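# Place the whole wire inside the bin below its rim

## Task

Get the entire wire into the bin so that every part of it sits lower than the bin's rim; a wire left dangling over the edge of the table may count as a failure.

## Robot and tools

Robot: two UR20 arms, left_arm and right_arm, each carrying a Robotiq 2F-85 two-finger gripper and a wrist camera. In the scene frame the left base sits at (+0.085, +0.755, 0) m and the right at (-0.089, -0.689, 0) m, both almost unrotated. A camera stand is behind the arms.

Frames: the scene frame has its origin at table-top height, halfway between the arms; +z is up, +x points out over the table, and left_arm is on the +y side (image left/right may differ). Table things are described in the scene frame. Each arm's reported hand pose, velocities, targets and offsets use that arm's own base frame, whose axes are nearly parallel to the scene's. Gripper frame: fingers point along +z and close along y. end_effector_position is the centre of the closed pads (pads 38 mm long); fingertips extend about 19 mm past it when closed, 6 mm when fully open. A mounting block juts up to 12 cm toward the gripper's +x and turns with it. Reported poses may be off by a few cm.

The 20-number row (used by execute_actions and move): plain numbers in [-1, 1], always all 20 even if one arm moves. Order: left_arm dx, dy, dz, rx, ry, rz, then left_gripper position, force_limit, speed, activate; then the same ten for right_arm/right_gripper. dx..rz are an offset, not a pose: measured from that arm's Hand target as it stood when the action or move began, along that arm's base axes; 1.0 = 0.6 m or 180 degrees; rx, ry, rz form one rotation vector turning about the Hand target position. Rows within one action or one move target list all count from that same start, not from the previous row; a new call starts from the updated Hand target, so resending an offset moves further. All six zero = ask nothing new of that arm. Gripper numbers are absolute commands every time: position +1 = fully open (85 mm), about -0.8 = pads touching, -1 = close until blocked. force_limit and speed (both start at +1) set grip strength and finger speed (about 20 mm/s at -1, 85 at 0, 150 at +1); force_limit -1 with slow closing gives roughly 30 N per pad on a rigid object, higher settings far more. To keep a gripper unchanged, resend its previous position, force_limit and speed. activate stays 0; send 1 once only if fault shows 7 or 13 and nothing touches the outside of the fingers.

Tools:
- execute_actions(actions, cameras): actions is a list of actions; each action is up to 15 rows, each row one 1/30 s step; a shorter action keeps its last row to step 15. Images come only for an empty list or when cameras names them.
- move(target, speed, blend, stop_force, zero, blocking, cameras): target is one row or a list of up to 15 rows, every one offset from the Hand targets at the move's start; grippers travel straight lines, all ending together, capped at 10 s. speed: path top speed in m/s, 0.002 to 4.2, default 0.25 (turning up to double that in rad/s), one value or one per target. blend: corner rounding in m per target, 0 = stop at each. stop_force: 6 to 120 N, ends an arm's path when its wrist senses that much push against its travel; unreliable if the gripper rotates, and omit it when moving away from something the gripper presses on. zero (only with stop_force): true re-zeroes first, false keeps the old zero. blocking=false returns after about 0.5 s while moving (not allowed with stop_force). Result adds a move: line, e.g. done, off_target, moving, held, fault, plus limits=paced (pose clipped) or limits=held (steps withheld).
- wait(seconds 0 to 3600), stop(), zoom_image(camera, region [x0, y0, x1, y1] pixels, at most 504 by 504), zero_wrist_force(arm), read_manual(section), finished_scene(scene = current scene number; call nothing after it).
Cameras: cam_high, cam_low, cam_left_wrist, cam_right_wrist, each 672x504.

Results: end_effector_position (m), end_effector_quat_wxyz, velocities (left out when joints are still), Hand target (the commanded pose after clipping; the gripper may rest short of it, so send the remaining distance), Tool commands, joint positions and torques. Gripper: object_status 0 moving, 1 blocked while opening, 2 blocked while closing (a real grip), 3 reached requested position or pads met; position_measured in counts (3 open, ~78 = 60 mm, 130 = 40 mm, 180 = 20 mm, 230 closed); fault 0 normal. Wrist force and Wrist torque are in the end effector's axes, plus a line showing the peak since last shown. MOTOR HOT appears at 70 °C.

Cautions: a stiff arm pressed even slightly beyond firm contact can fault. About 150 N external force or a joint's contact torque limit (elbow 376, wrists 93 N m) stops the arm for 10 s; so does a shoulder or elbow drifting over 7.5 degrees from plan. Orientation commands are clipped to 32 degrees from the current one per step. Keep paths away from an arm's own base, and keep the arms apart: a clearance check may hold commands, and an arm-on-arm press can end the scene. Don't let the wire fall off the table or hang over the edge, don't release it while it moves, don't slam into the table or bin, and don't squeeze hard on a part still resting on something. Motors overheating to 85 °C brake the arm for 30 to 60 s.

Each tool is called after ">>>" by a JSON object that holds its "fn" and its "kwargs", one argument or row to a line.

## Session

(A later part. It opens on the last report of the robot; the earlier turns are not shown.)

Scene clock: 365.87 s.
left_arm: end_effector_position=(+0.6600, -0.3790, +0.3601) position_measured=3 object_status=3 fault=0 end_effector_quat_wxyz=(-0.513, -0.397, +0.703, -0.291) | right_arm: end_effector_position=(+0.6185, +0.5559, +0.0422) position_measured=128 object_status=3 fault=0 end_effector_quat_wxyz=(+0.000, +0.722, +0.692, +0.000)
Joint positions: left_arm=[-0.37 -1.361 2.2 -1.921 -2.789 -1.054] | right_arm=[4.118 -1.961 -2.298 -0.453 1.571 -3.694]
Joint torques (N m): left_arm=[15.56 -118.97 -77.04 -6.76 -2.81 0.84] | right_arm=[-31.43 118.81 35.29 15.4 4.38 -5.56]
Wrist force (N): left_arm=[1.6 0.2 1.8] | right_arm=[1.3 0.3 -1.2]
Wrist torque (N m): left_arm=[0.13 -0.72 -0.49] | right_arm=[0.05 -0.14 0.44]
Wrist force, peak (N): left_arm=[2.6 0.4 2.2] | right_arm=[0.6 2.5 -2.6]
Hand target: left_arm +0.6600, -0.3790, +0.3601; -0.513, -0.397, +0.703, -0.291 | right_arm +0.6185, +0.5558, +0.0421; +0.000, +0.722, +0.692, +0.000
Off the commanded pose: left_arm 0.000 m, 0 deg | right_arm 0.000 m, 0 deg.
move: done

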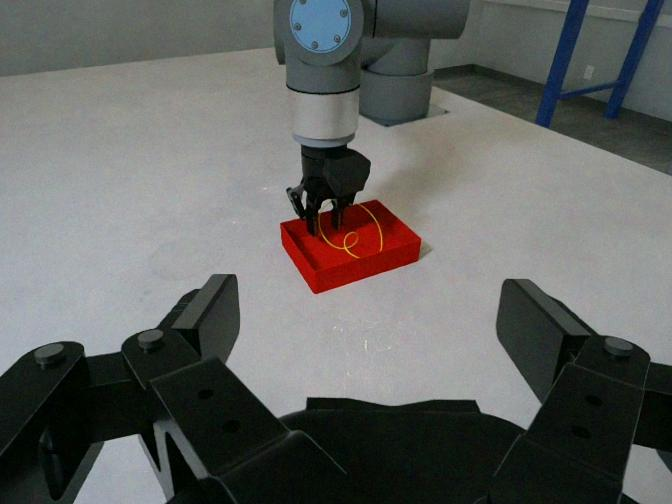

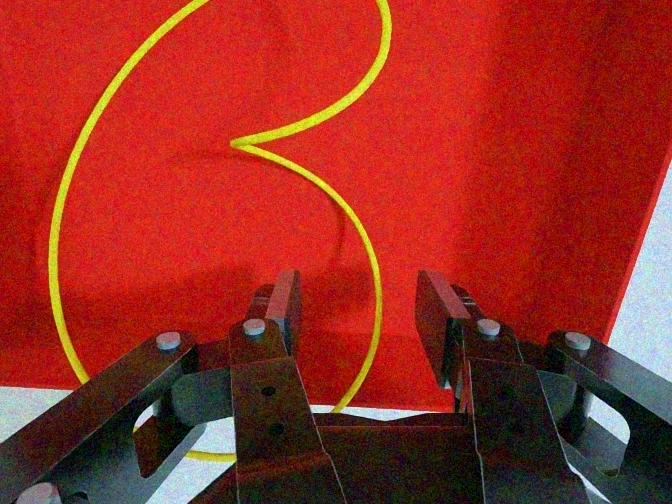

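>>> {"fn": "move", "kwargs": {
  "target": [
    [0,0,0,0,0,0,1,1,1,0, 0,0,0,0,0,0,-1,-0.8,-0.8,0],
    [0,0,0,0,0,0,1,1,1,0, 0,0,0.03,0,0,0,-1,-0.8,-0.8,0],
    [0,0,0,0,0,0,1,1,1,0, 0.0037,0.0749,0.025,0,0,0,-1,-0.8,-0.8,0],
    [0,0,0,0,0,0,1,1,1,0, 0.0037,0.0749,-0.016,0,0,0,-1,-0.8,-0.8,0]
  ],
  "speed": [0.1,0.08,0.08,0.06],
  "blend": [0,0.005,0.005,0],
  "cameras": ["cam_left_wrist","cam_right_wrist","cam_low"]
}}

>>> {"fn": "zoom_image", "kwargs": {
  "camera": "cam_left_wrist",
  "region": [260, 130, 460, 310]
}}

>>> {"fn": "zoom_image", "kwargs": {
  "camera": "cam_low",
  "region": [200, 210, 340, 310]
}}

Scene clock: 375.40 s.
left_arm: end_effector_position=(+0.6600, -0.3790, +0.3601) position_measured=3 object_status=3 fault=0 end_effector_quat_wxyz=(-0.513, -0.397, +0.703, -0.291) | right_arm: end_effector_position=(+0.6207, +0.6008, +0.0326) position_measured=227 object_status=2 fault=0 end_effector_quat_wxyz=(+0.000, +0.722, +0.692, +0.000)
Joint positions: left_arm=[-0.37 -1.361 2.2 -1.921 -2.789 -1.054] | right_arm=[4.146 -1.996 -2.254 -0.461 1.571 -3.666]
Joint torques (N m): left_arm=[16.36 -119.65 -79.36 -6.85 -2.66 0.71] | right_arm=[27.03 131.27 36.3 17.08 -3.35 3.94]
Wrist force (N): left_arm=[2.2 0.3 1.8] | right_arm=[0.7 0.3 -1.6]
Wrist torque (N m): left_arm=[0.14 -0.82 -0.48] | right_arm=[0.05 -0.05 -0.11]
Wrist force, peak (N): left_arm=[2.0 0.0 2.5] | right_arm=[1.9 0.4 -2.3]
Hand target: left_arm +0.6600, -0.3790, +0.3601; -0.513, -0.397, +0.703, -0.291 | right_arm +0.6207, +0.6008, +0.0325; +0.000, +0.722, +0.692, +0.000
Off the commanded pose: left_arm 0.000 m, 0 deg | right_arm 0.000 m, 0 deg.
move: done
Images, in order (width x height): cam_low 672x504, cam_left_wrist 672x504, cam_right_wrist 672x504.

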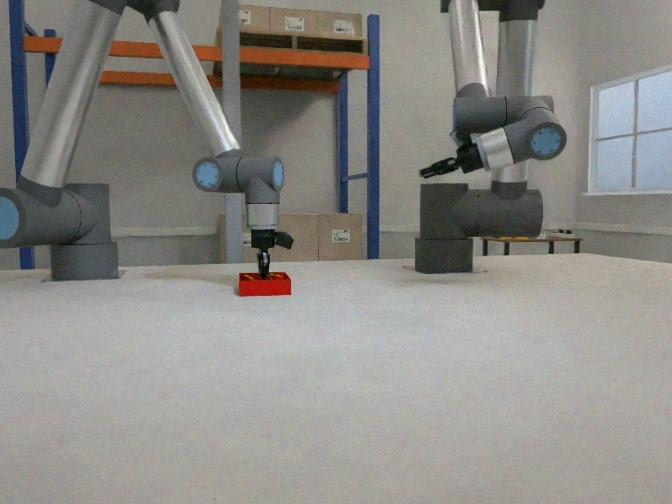

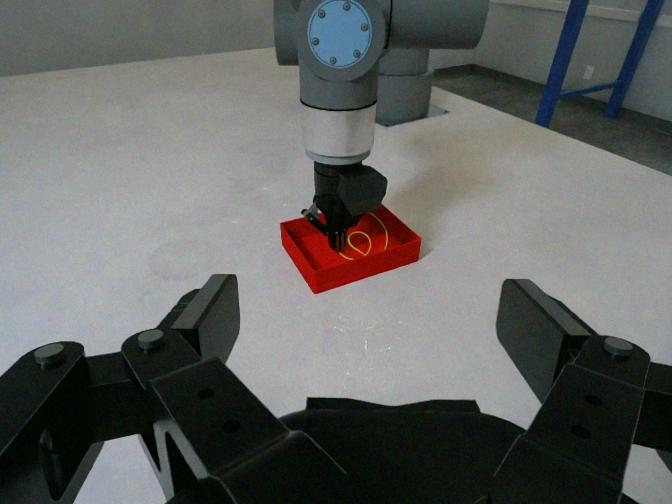

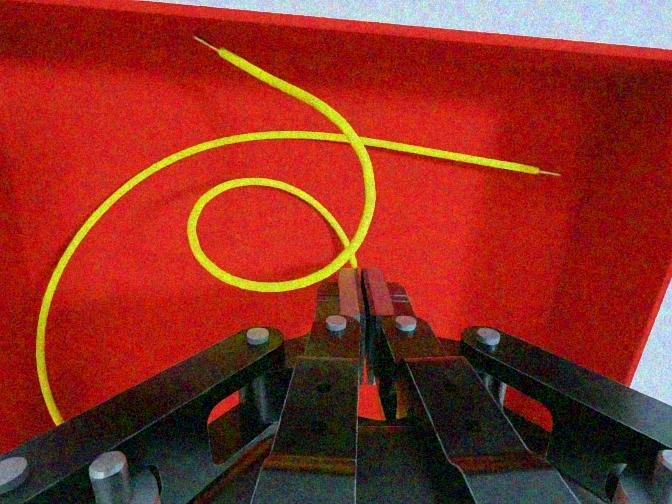

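Scaled by 2.520 from the camera's image (finer frame: 960x720).

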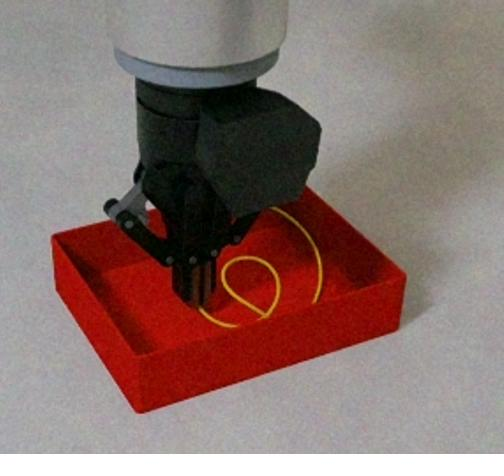

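Scaled by 3.600 from the camera's image (finer frame: 960x720).

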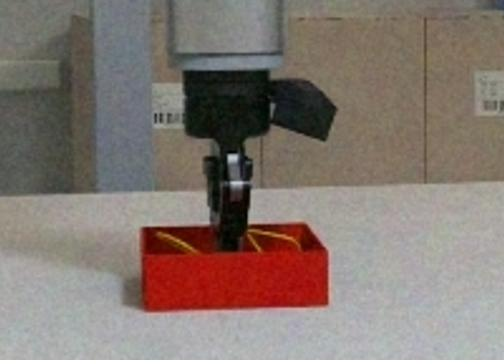

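>>> {"fn": "move", "kwargs": {
  "target": [
    [0,0,0,0,0,0,1,1,1,0, 0,0,0,0,0,0,-0.5,-0.8,-1,0],
    [0,0,0,0,0,0,1,1,1,0, 0,0,0.15,0,0,0,-0.5,-0.8,-1,0],
    [0,0,0,0,0,0,1,1,1,0, -0.1,-0.12,0.5,0,0,0,-0.5,-0.8,-1,0]
  ],
  "speed": [0.1,0.06,0.25],
  "blend": [0,0.02,0],
  "cameras": ["cam_left_wrist","cam_low","cam_right_wrist"]
}}

>>> {"fn": "zoom_image", "kwargs": {
  "camera": "cam_left_wrist",
  "region": [260, 170, 440, 310]
}}

>>> {"fn": "zoom_image", "kwargs": {
  "camera": "cam_low",
  "region": [210, 240, 320, 310]
}}

Scene clock: 384.17 s.
left_arm: end_effector_position=(+0.6600, -0.3790, +0.3601) position_measured=3 object_status=3 fault=0 end_effector_quat_wxyz=(-0.513, -0.397, +0.703, -0.291) | right_arm: end_effector_position=(+0.5607, +0.5288, +0.3324) position_measured=192 object_status=3 fault=0 end_effector_quat_wxyz=(+0.000, +0.722, +0.692, +0.000)
Joint positions: left_arm=[-0.37 -1.361 2.2 -1.921 -2.789 -1.054] | right_arm=[4.162 -1.566 -2.206 -0.94 1.571 -3.65]
Joint torques (N m): left_arm=[15.4 -120.79 -77.1 -7.31 -2.83 0.58] | right_arm=[24.06 118.88 91.38 4.11 1.95 3.95]
Wrist force (N): left_arm=[1.8 0.1 2.2] | right_arm=[1.0 0.5 -1.0]
Wrist torque (N m): left_arm=[0.10 -0.76 -0.49] | right_arm=[0.10 -0.07 -0.13]
Wrist force, peak (N): left_arm=[2.4 0.1 2.2] | right_arm=[-0.3 -0.2 -4.5]
Hand target: left_arm +0.6600, -0.3790, +0.3601; -0.513, -0.397, +0.703, -0.291 | right_arm +0.5607, +0.5288, +0.3325; +0.000, +0.722, +0.692, +0.000
Off the commanded pose: left_arm 0.000 m, 0 deg | right_arm 0.000 m, 0 deg.
move: done
Images, in order (width x height): cam_low 672x504, cam_left_wrist 672x504, cam_right_wrist 672x504.

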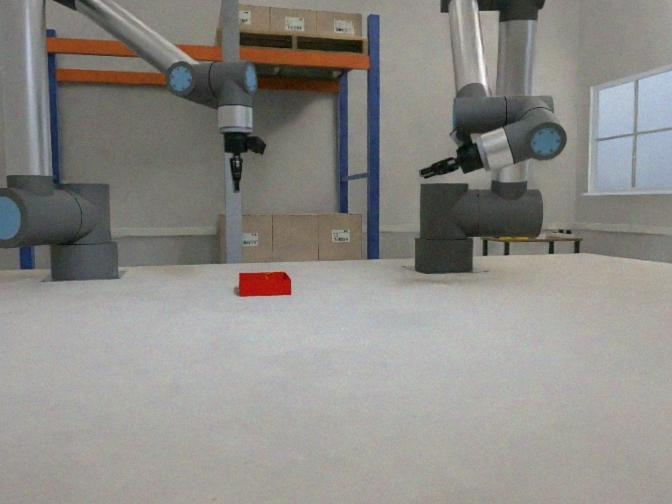

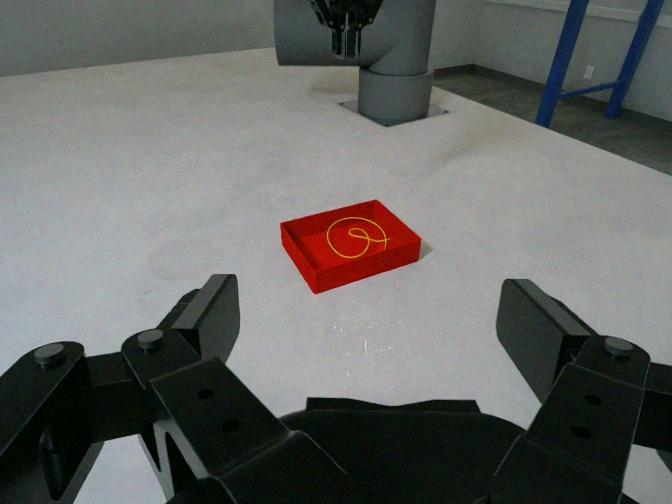

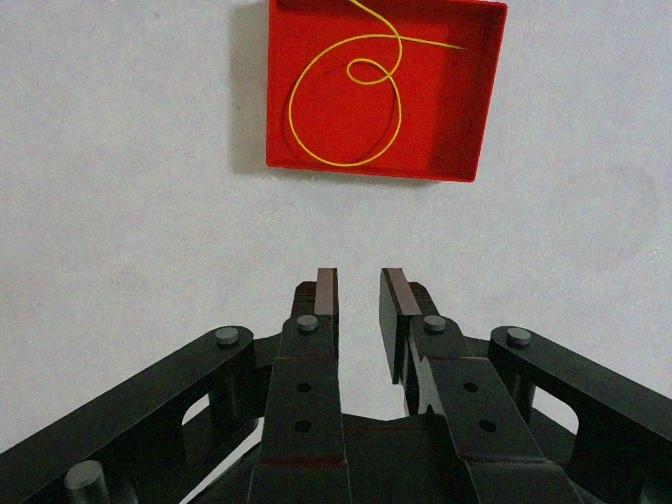

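Scaled by 2.800 from the camera's image (finer frame: 960x720).

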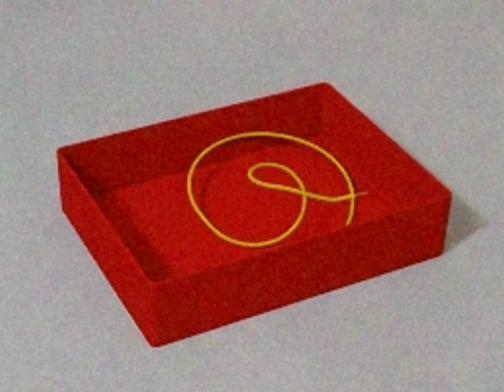

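Scaled by 4.582 from the camera's image (finer frame: 960x720).

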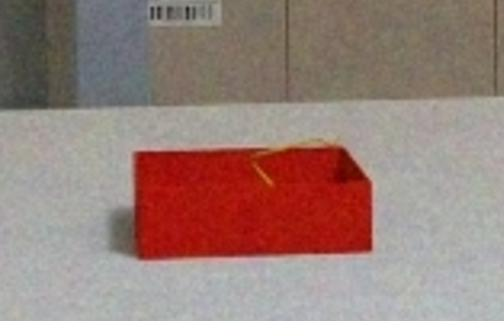

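>>> {"fn": "move", "kwargs": {
  "target": [
    [0,0,0,0,0,0,1,1,1,0, 0.006,0.1215,-0.06,0,0,0,-0.2,-0.8,-0.5,0]
  ],
  "speed": 0.25,
  "cameras": ["cam_left_wrist","cam_right_wrist"]
}}

>>> {"fn": "zoom_image", "kwargs": {
  "camera": "cam_left_wrist",
  "region": [260, 170, 440, 310]
}}

Scene clock: 395.57 s.
left_arm: end_effector_position=(+0.6600, -0.3790, +0.3601) position_measured=3 object_status=3 fault=0 end_effector_quat_wxyz=(-0.513, -0.397, +0.703, -0.291) | right_arm: end_effector_position=(+0.5643, +0.6016, +0.2966) position_measured=154 object_status=3 fault=0 end_effector_quat_wxyz=(+0.000, +0.722, +0.692, +0.000)
Joint positions: left_arm=[-0.37 -1.361 2.2 -1.921 -2.789 -1.054] | right_arm=[4.205 -1.66 -2.168 -0.884 1.571 -3.606]
Joint torques (N m): left_arm=[14.29 -122.18 -79.56 -7.49 -2.86 0.03] | right_arm=[22.4 84.35 88.69 16.26 -2.11 3.38]
Wrist force (N): left_arm=[1.6 0.3 2.0] | right_arm=[1.2 0.1 -1.1]
Wrist torque (N m): left_arm=[0.15 -0.72 -0.49] | right_arm=[0.02 -0.10 -0.11]
Wrist force, peak (N): left_arm=[2.4 0.8 2.5] | right_arm=[3.9 0.3 0.3]
Hand target: left_arm +0.6600, -0.3790, +0.3601; -0.513, -0.397, +0.703, -0.291 | right_arm +0.5643, +0.6017, +0.2965; +0.000, +0.722, +0.692, +0.000
Off the commanded pose: left_arm 0.000 m, 0 deg | right_arm 0.000 m, 0 deg.
move: done

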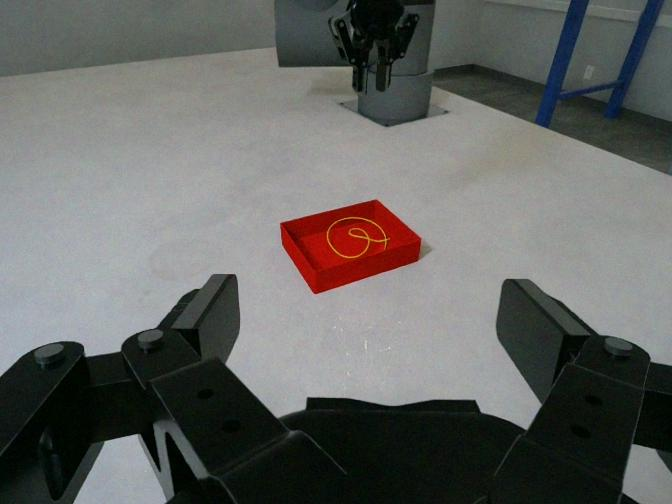

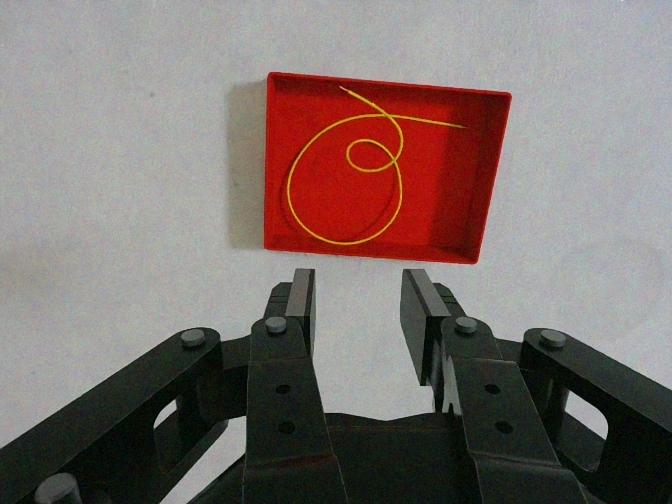

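Scaled by 2.800 from the camera's image (finer frame: 960x720).

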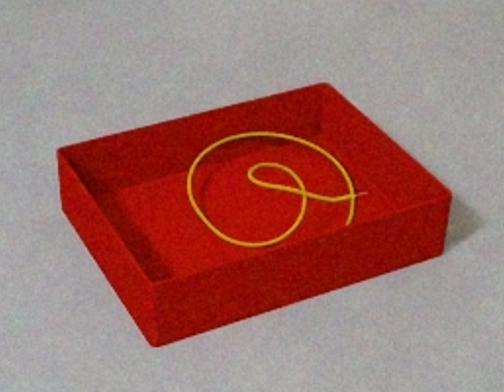

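>>> {"fn": "move", "kwargs": {
  "target": [
    [0,0,0,0,0,0,1,1,1,0, 0.0423,0.0963,-0.3277,0,0,0.333,-0.3,-0.8,-0.5,0]
  ],
  "speed": 0.25,
  "cameras": ["cam_left_wrist","cam_right_wrist"]
}}

>>> {"fn": "zoom_image", "kwargs": {
  "camera": "cam_left_wrist",
  "region": [260, 130, 460, 310]
}}

Scene clock: 419.37 s.
left_arm: end_effector_position=(+0.6600, -0.3790, +0.3601) position_measured=3 object_status=3 fault=0 end_effector_quat_wxyz=(-0.513, -0.397, +0.703, -0.291) | right_arm: end_effector_position=(+0.5896, +0.6595, +0.0999) position_measured=167 object_status=3 fault=0 end_effector_quat_wxyz=(+0.000, +0.280, +0.960, +0.000)
Joint positions: left_arm=[-0.37 -1.361 2.2 -1.921 -2.789 -1.054] | right_arm=[4.212 -1.926 -2.202 -0.584 1.571 -4.646]
Joint torques (N m): left_arm=[15.71 -120.25 -79.25 -6.94 -2.45 -0.32] | right_arm=[-32.74 122.13 67.87 15.36 5.23 -5.22]
Wrist force (N): left_arm=[1.6 0.5 2.1] | right_arm=[1.2 0.0 -0.6]
Wrist torque (N m): left_arm=[0.17 -0.72 -0.49] | right_arm=[0.02 -0.11 0.37]
Wrist force, peak (N): left_arm=[1.9 0.3 2.6] | right_arm=[1.3 0.0 -2.2]
Hand target: left_arm +0.6600, -0.3790, +0.3601; -0.513, -0.397, +0.703, -0.291 | right_arm +0.5897, +0.6595, +0.0999; +0.000, +0.280, +0.960, +0.000
Off the commanded pose: left_arm 0.000 m, 0 deg | right_arm 0.000 m, 0 deg.
move: done

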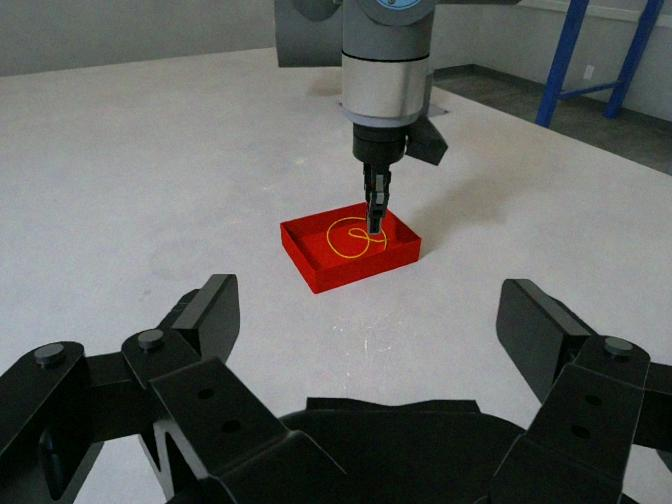

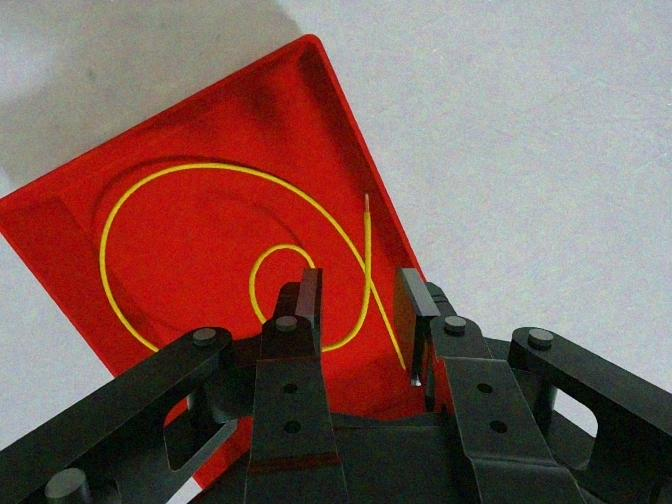

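Scaled by 2.520 from the camera's image (finer frame: 960x720).

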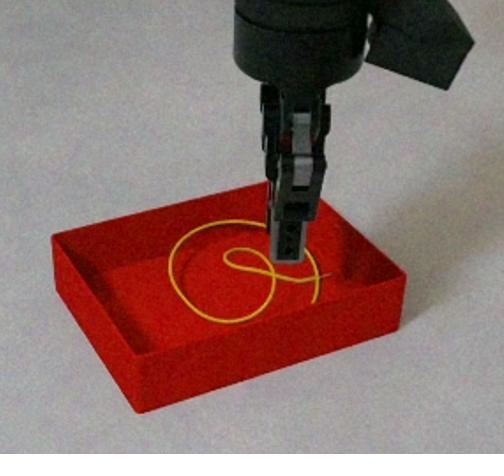

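>>> {"fn": "move", "kwargs": {
  "target": [0,0,0,0,0,0,1,1,1,0, 0,0,-0.0917,0,0,0,-0.3,-0.8,-0.5,0],
  "speed": 0.1,
  "cameras": ["cam_right_wrist","cam_left_wrist"]
}}

Scene clock: 435.30 s.
left_arm: end_effector_position=(+0.6600, -0.3790, +0.3601) position_measured=3 object_status=3 fault=0 end_effector_quat_wxyz=(-0.513, -0.397, +0.703, -0.291) | right_arm: end_effector_position=(+0.5897, +0.6596, +0.0556) position_measured=167 object_status=3 fault=0 end_effector_quat_wxyz=(+0.000, +0.280, +0.960, +0.001)
Joint positions: left_arm=[-0.37 -1.361 2.2 -1.921 -2.789 -1.054] | right_arm=[4.212 -1.981 -2.217 -0.513 1.571 -4.646]
Joint torques (N m): left_arm=[16.88 -119.14 -75.09 -6.71 -3.07 -0.37] | right_arm=[-4.8 161.07 48.46 9.09 0.33 -0.51]
Wrist force (N): left_arm=[1.5 -0.2 1.9] | right_arm=[1.4 -0.2 -1.0]
Wrist torque (N m): left_arm=[0.06 -0.71 -0.49] | right_arm=[-0.03 -0.11 0.39]
Wrist force, peak (N): left_arm=[2.1 0.5 2.7] | right_arm=[7.0 -3.1 -116.3]
Hand target: left_arm +0.6600, -0.3790, +0.3601; -0.513, -0.397, +0.703, -0.291 | right_arm +0.5897, +0.6596, +0.0556; +0.000, +0.280, +0.960, +0.001 (not the last commanded pose)
Tool commands: left_gripper/position=+1.0 left_gripper/force_limit=+1.0 left_gripper/speed=+1.0 left_gripper/activate=+0.0 right_gripper/position=-0.301961 right_gripper/force_limit=-0.796078 right_gripper/speed=-0.498039 right_gripper/activate=+0.0
Off the commanded pose: left_arm 0.000 m, 0 deg | right_arm 0.011 m, 0 deg.
FORCE FAULT: contact force on the right arm reached its limit, and that arm stopped. The contact can be on any part of that arm, not only on its tool. That arm's remaining commands of this call were not run. That arm is still stopped at the end of this call. That arm stays stopped for about 10 more seconds. Until then a move that you send moves the other arm only, and its call returns only when the move has ended. Once the stop has ended, the next robot result says so. If the stop ends while you think or write, that arm runs what you send next, counted from a new Hand target: where the arm stands when the stop ends. While its stop runs, that arm takes no new command, but its gripper still runs the gripper command that each later call begins with. Until it ends, the stop uses up actions while you think or wait. An arm that is not stopped still takes commands.
move: fault (right_arm)
Images, in order (width x height): cam_left_wrist 672x504, cam_right_wrist 672x504.

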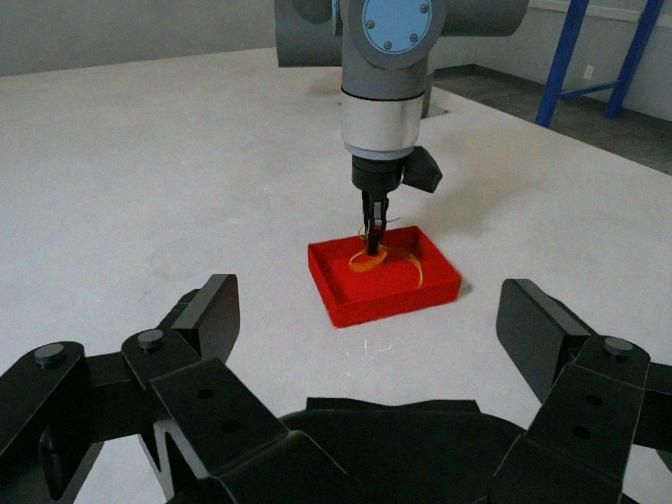

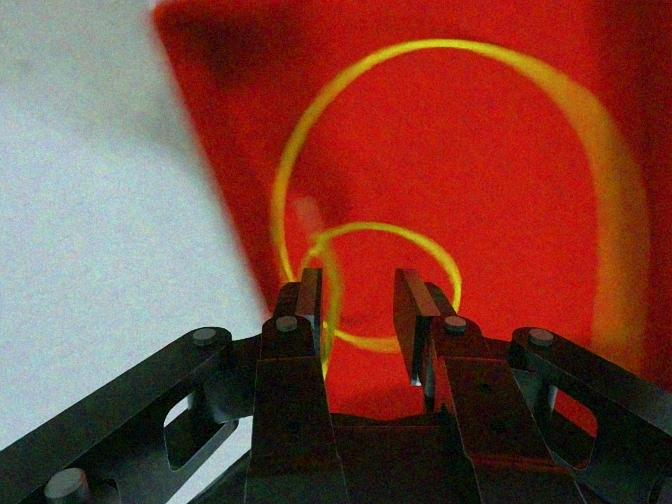

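>>> {"fn": "wait", "kwargs": {
  "seconds": 0.5,
  "cameras": ["all"]
}}

Scene clock: 456.93 s.
left_arm: end_effector_position=(+0.6600, -0.3790, +0.3601) position_measured=3 object_status=3 fault=0 end_effector_quat_wxyz=(-0.513, -0.397, +0.703, -0.291) | right_arm: end_effector_position=(+0.5897, +0.6596, +0.0556) position_measured=167 object_status=3 fault=0 end_effector_quat_wxyz=(+0.000, +0.280, +0.960, +0.001)
Joint positions: left_arm=[-0.37 -1.361 2.2 -1.921 -2.789 -1.054] | right_arm=[4.212 -1.981 -2.217 -0.513 1.571 -4.646]
Joint torques (N m): left_arm=[15.48 -120.83 -77.06 -7.28 -2.86 -0.45] | right_arm=[-3.18 164.05 51.29 9.78 0.55 -1]
Wrist force (N): left_arm=[1.6 0.4 2.2] | right_arm=[1.0 -1.1 -1.0]
Wrist torque (N m): left_arm=[0.16 -0.73 -0.49] | right_arm=[-0.19 -0.06 0.39]
Wrist force, peak (N): left_arm=[2.0 0.2 2.7] | right_arm=[1.3 -1.2 -1.5]
Hand target: left_arm +0.6600, -0.3790, +0.3601; -0.513, -0.397, +0.703, -0.291 | right_arm +0.5897, +0.6596, +0.0556; +0.000, +0.280, +0.960, +0.001 (not the last commanded pose)
Tool commands: left_gripper/position=+1.0 left_gripper/force_limit=+1.0 left_gripper/speed=+1.0 left_gripper/activate=+0.0 right_gripper/position=-0.301961 right_gripper/force_limit=-0.796078 right_gripper/speed=-0.498039 right_gripper/activate=+0.0
Off the commanded pose: left_arm 0.000 m, 0 deg | right_arm 0.011 m, 0 deg.
FORCE FAULT, CONTINUED: the right arm's stop, for the force fault that an earlier result reported, is over. The rest of the stop counts as 19 of the actions that you can send in this scene. That arm's target is now where it stood when the stop ended, not its last command. That arm accepts commands again.
wait: 0.50 s; at rest from the start

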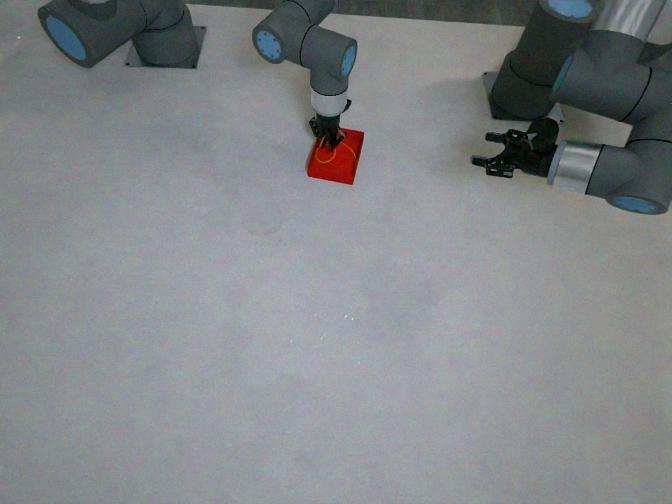

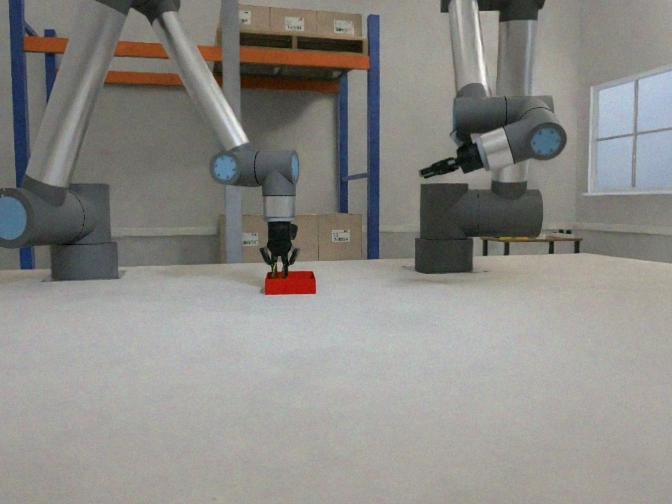

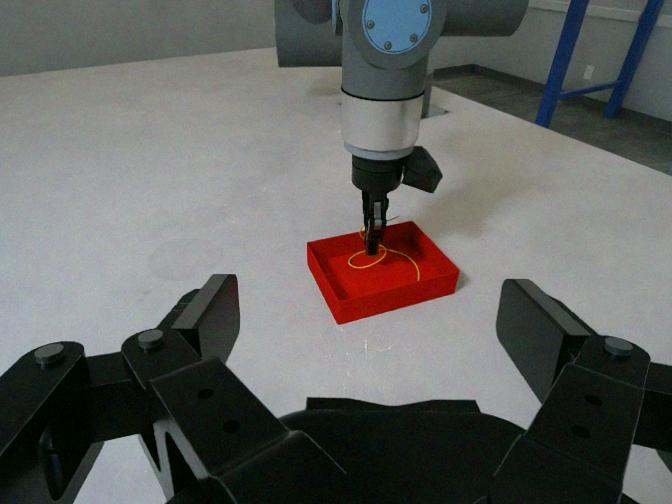

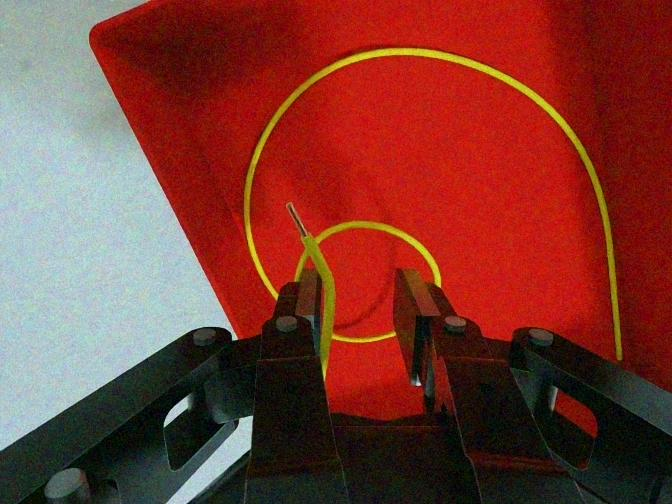

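>>> {"fn": "zoom_image", "kwargs": {
  "camera": "cam_left_wrist",
  "region": [290, 180, 480, 340]
}}

>>> {"fn": "zoom_image", "kwargs": {
  "camera": "cam_right_wrist",
  "region": [200, 160, 460, 400]
}}

>>> {"fn": "zoom_image", "kwargs": {
  "camera": "cam_low",
  "region": [240, 230, 350, 310]
}}

>>> {"fn": "zoom_image", "kwargs": {
  "camera": "cam_high",
  "region": [280, 80, 390, 200]
}}

Scaled by 2.653 from the camera's image (finer frame: 960x720).

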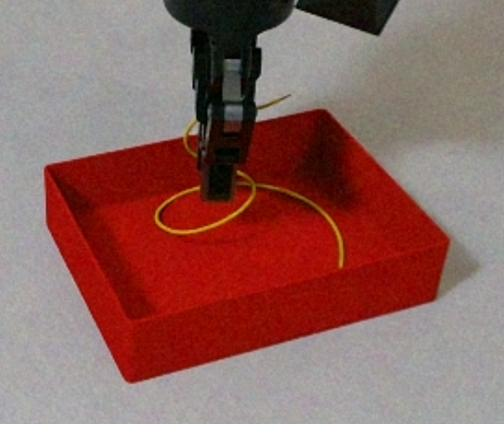

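Scaled by 1.938 from the camera's image (finer frame: 960x720).

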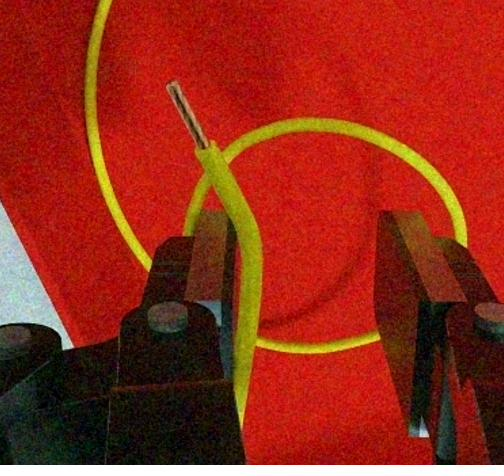

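Scaled by 4.582 from the camera's image (finer frame: 960x720).

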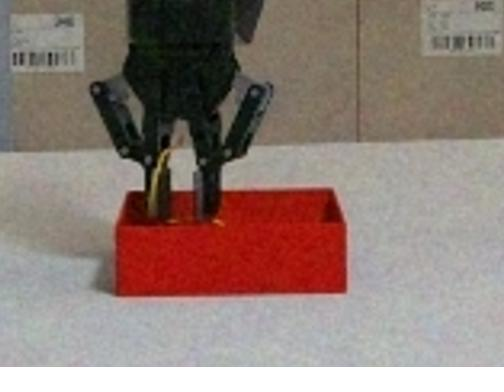

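Scaled by 4.200 from the camera's image (finer frame: 960x720).

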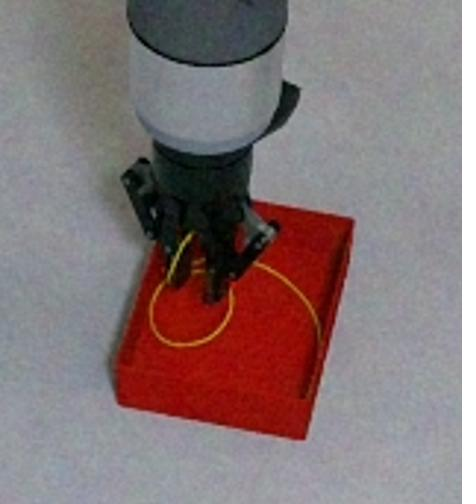

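>>> {"fn": "zoom_image", "kwargs": {
  "camera": "cam_left_wrist",
  "region": [335, 195, 425, 285]
}}

>>> {"fn": "zoom_image", "kwargs": {
  "camera": "cam_right_wrist",
  "region": [260, 200, 380, 410]
}}

Scaled by 5.600 from the camera's image (finer frame: 960x720).

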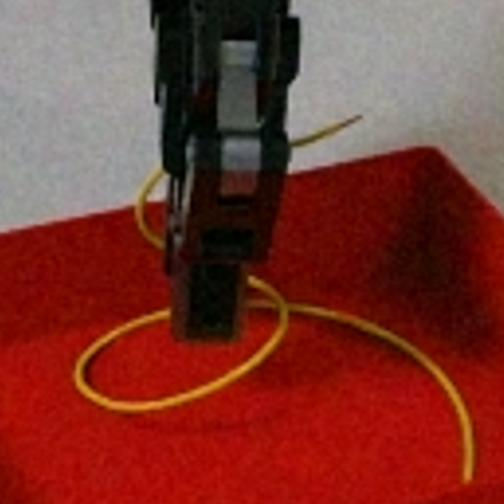

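Scaled by 2.400 from the camera's image (finer frame: 960x720).

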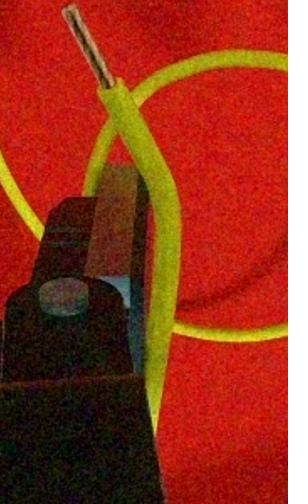

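>>> {"fn": "move", "kwargs": {
  "target": [
    [0,0,0,0,0,0,1,1,1,0, 0,0,0.0167,0,0,0,-0.3,-0.8,-0.5,0],
    [0,0,0,0,0,0,1,1,1,0, 0,0,0.0167,0,0,0,-1,-0.8,-0.8,0]
  ],
  "speed": 0.1,
  "cameras": ["cam_right_wrist","cam_left_wrist"]
}}

Scene clock: 519.63 s.
left_arm: end_effector_position=(+0.6600, -0.3790, +0.3601) position_measured=3 object_status=3 fault=0 end_effector_quat_wxyz=(-0.513, -0.397, +0.703, -0.291) | right_arm: end_effector_position=(+0.5897, +0.6596, +0.0656) position_measured=228 object_status=0 fault=0 end_effector_quat_wxyz=(+0.000, +0.280, +0.960, +0.001)
Joint positions: left_arm=[-0.37 -1.361 2.2 -1.921 -2.789 -1.054] | right_arm=[4.212 -1.969 -2.214 -0.529 1.571 -4.646]
Joint torques (N m): left_arm=[13.74 -122.2 -77.18 -7.43 -2.91 -0.67] | right_arm=[-5.49 192.51 63.07 3.52 0.08 -0.96]
Wrist force (N): left_arm=[2.4 0.5 1.7] | right_arm=[1.2 -1.2 -0.9]
Wrist torque (N m): left_arm=[0.17 -0.86 -0.49] | right_arm=[-0.19 -0.10 0.39]
Wrist force, peak (N): left_arm=[2.0 1.0 2.6] | right_arm=[1.1 -1.5 -2.0]
Hand target: left_arm +0.6600, -0.3790, +0.3601; -0.513, -0.397, +0.703, -0.291 | right_arm +0.5897, +0.6596, +0.0656; +0.000, +0.280, +0.960, +0.001
Off the commanded pose: left_arm 0.000 m, 0 deg | right_arm 0.000 m, 0 deg.
move: done
Images, in order (width x height): cam_left_wrist 672x504, cam_right_wrist 672x504.

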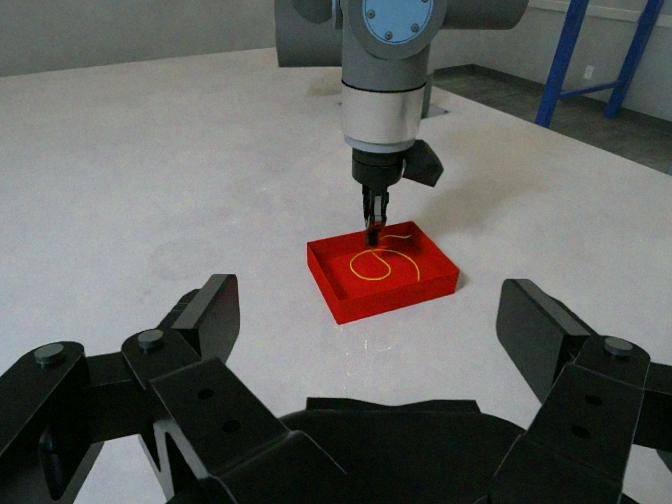

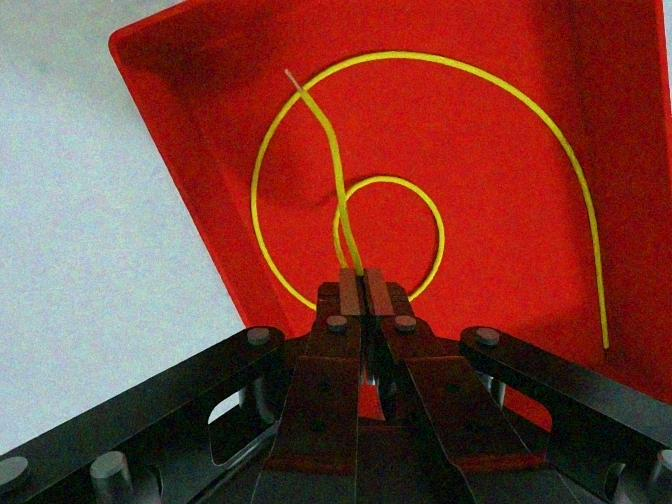

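>>> {"fn": "wait", "kwargs": {
  "seconds": 0.1,
  "cameras": ["cam_low","cam_left_wrist","cam_right_wrist"]
}}

>>> {"fn": "zoom_image", "kwargs": {
  "camera": "cam_left_wrist",
  "region": [335, 195, 425, 285]
}}

>>> {"fn": "zoom_image", "kwargs": {
  "camera": "cam_right_wrist",
  "region": [260, 40, 470, 320]
}}

>>> {"fn": "zoom_image", "kwargs": {
  "camera": "cam_low",
  "region": [240, 230, 350, 310]
}}

Scene clock: 525.03 s.
left_arm: end_effector_position=(+0.6600, -0.3790, +0.3601) position_measured=3 object_status=3 fault=0 end_effector_quat_wxyz=(-0.513, -0.397, +0.703, -0.291) | right_arm: end_effector_position=(+0.5897, +0.6596, +0.0656) position_measured=228 object_status=2 fault=0 end_effector_quat_wxyz=(+0.000, +0.280, +0.960, +0.001)
Joint positions: left_arm=[-0.37 -1.361 2.2 -1.921 -2.789 -1.054] | right_arm=[4.212 -1.969 -2.214 -0.529 1.571 -4.646]
Joint torques (N m): left_arm=[13.83 -118.53 -78.04 -7.91 -2.78 -0.93] | right_arm=[-4.91 192.55 63.49 3.57 0.66 -0.99]
Wrist force (N): left_arm=[1.6 0.7 2.2] | right_arm=[1.4 -1.2 -1.0]
Wrist torque (N m): left_arm=[0.21 -0.74 -0.50] | right_arm=[-0.19 -0.12 0.39]
Wrist force, peak (N): left_arm=[2.1 0.2 2.6] | right_arm=[1.6 -1.5 -0.9]
Hand target: left_arm +0.6600, -0.3790, +0.3601; -0.513, -0.397, +0.703, -0.291 | right_arm +0.5897, +0.6596, +0.0656; +0.000, +0.280, +0.960, +0.001
Tool commands: left_gripper/position=+1.0 left_gripper/force_limit=+1.0 left_gripper/speed=+1.0 left_gripper/activate=+0.0 right_gripper/position=-1.0 right_gripper/force_limit=-0.8 right_gripper/speed=-0.8 right_gripper/activate=+0.0
Off the commanded pose: left_arm 0.000 m, 0 deg | right_arm 0.000 m, 0 deg.
wait: 0.10 s; at rest from the start

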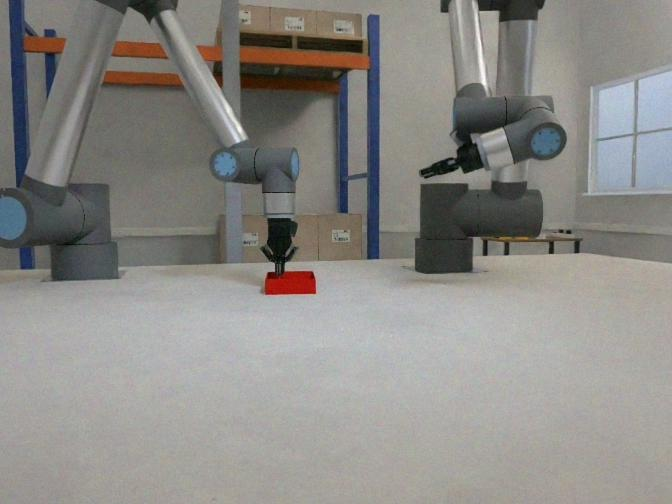

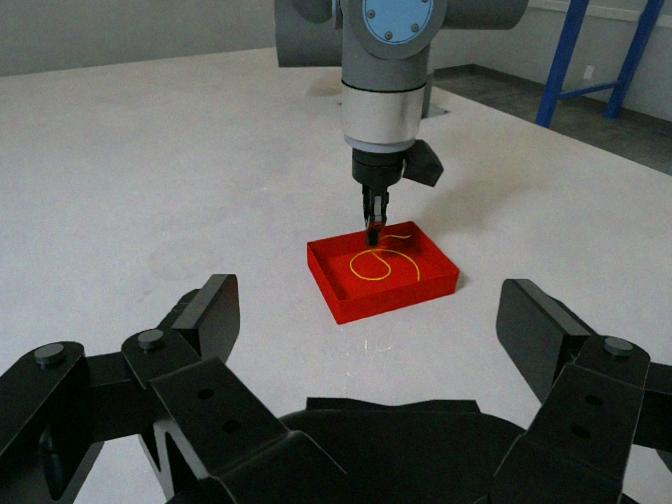

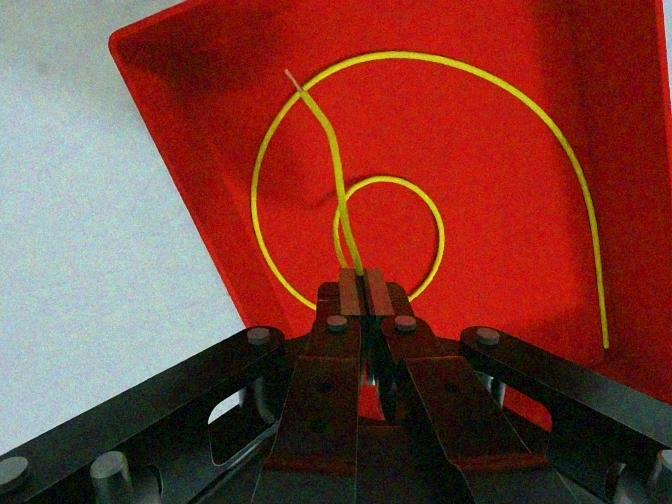

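Scaled by 5.600 from the camera's image (finer frame: 960x720).

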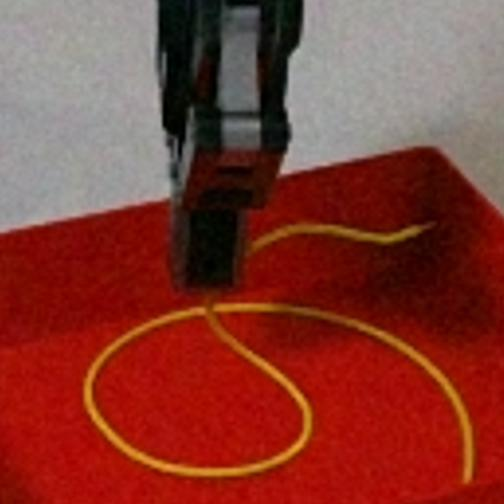

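Scaled by 1.800 from the camera's image (finer frame: 960x720).

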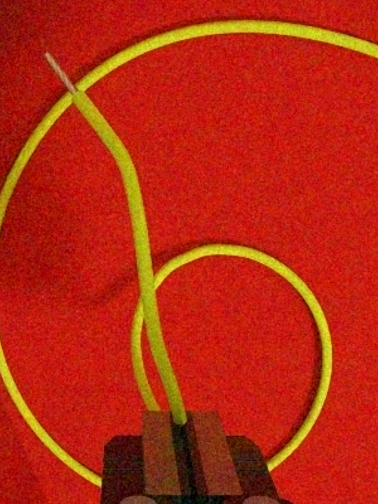

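Scaled by 4.582 from the camera's image (finer frame: 960x720).

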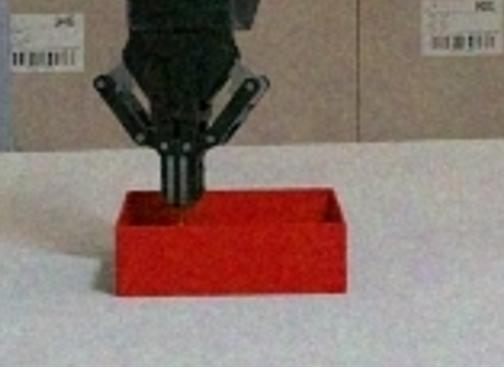

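>>> {"fn": "move", "kwargs": {
  "target": [
    [0,0,0,0,0,0,1,1,1,0, 0.004,0.014,-0.0547,0,0,0,-1,-0.8,-0.8,0],
    [0,0,0,0,0,0,1,1,1,0, 0.004,0.014,-0.0547,0,0,0,-0.5,-0.8,-1,0],
    [0,0,0,0,0,0,1,1,1,0, 0.004,0.014,0.08,0,0,0,-0.5,-0.8,-1,0]
  ],
  "speed": [0.08,0.1,0.08],
  "cameras": ["all"]
}}

>>> {"fn": "zoom_image", "kwargs": {
  "camera": "cam_left_wrist",
  "region": [290, 180, 480, 340]
}}

>>> {"fn": "zoom_image", "kwargs": {
  "camera": "cam_low",
  "region": [240, 230, 350, 310]
}}

Scene clock: 533.77 s.
left_arm: end_effector_position=(+0.6600, -0.3790, +0.3601) position_measured=3 object_status=3 fault=0 end_effector_quat_wxyz=(-0.513, -0.397, +0.703, -0.291) | right_arm: end_effector_position=(+0.5921, +0.6680, +0.1136) position_measured=192 object_status=3 fault=0 end_effector_quat_wxyz=(+0.000, +0.280, +0.960, +0.001)
Joint positions: left_arm=[-0.37 -1.361 2.2 -1.921 -2.789 -1.054] | right_arm=[4.214 -1.917 -2.185 -0.609 1.571 -4.644]
Joint torques (N m): left_arm=[14.37 -121.08 -77.68 -8.03 -3.03 -0.81] | right_arm=[3.37 187.57 69.57 3.14 -1.53 1.08]
Wrist force (N): left_arm=[1.8 0.8 2.3] | right_arm=[1.3 -0.8 -0.7]
Wrist torque (N m): left_arm=[0.23 -0.77 -0.50] | right_arm=[-0.15 -0.12 -0.13]
Wrist force, peak (N): left_arm=[2.1 0.3 2.7] | right_arm=[1.2 -0.6 -2.8]
Hand target: left_arm +0.6600, -0.3790, +0.3601; -0.513, -0.397, +0.703, -0.291 | right_arm +0.5921, +0.6680, +0.1136; +0.000, +0.280, +0.960, +0.001
Off the commanded pose: left_arm 0.000 m, 0 deg | right_arm 0.000 m, 0 deg.
move: done

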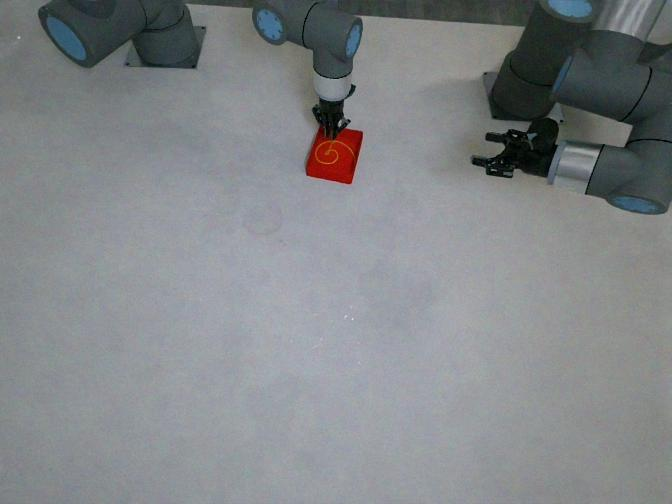

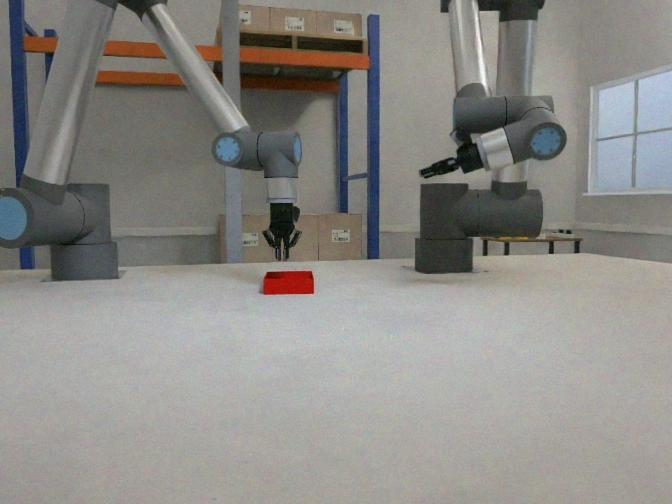

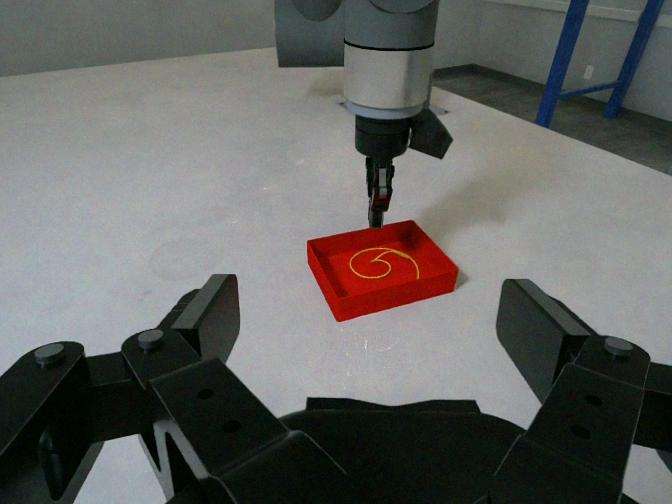

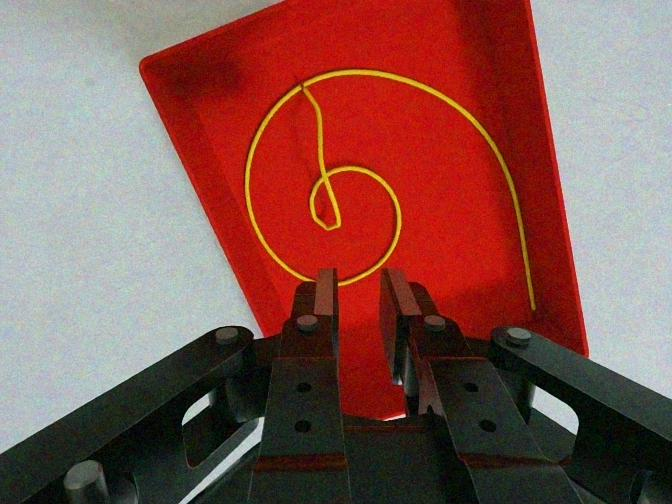

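Scaled by 2.653 from the camera's image (finer frame: 960x720).

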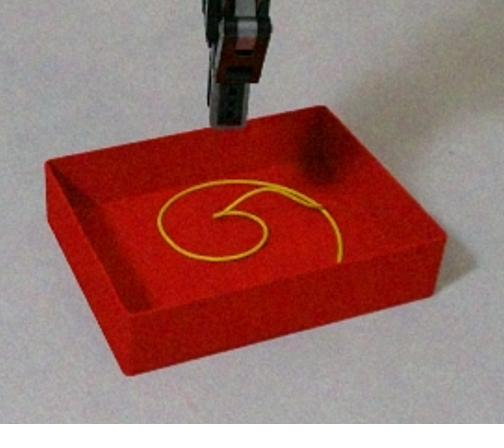

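Scaled by 4.582 from the camera's image (finer frame: 960x720).

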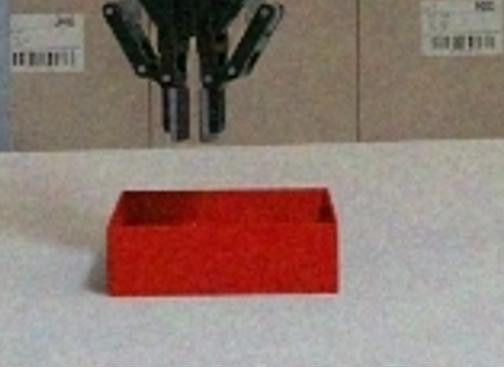

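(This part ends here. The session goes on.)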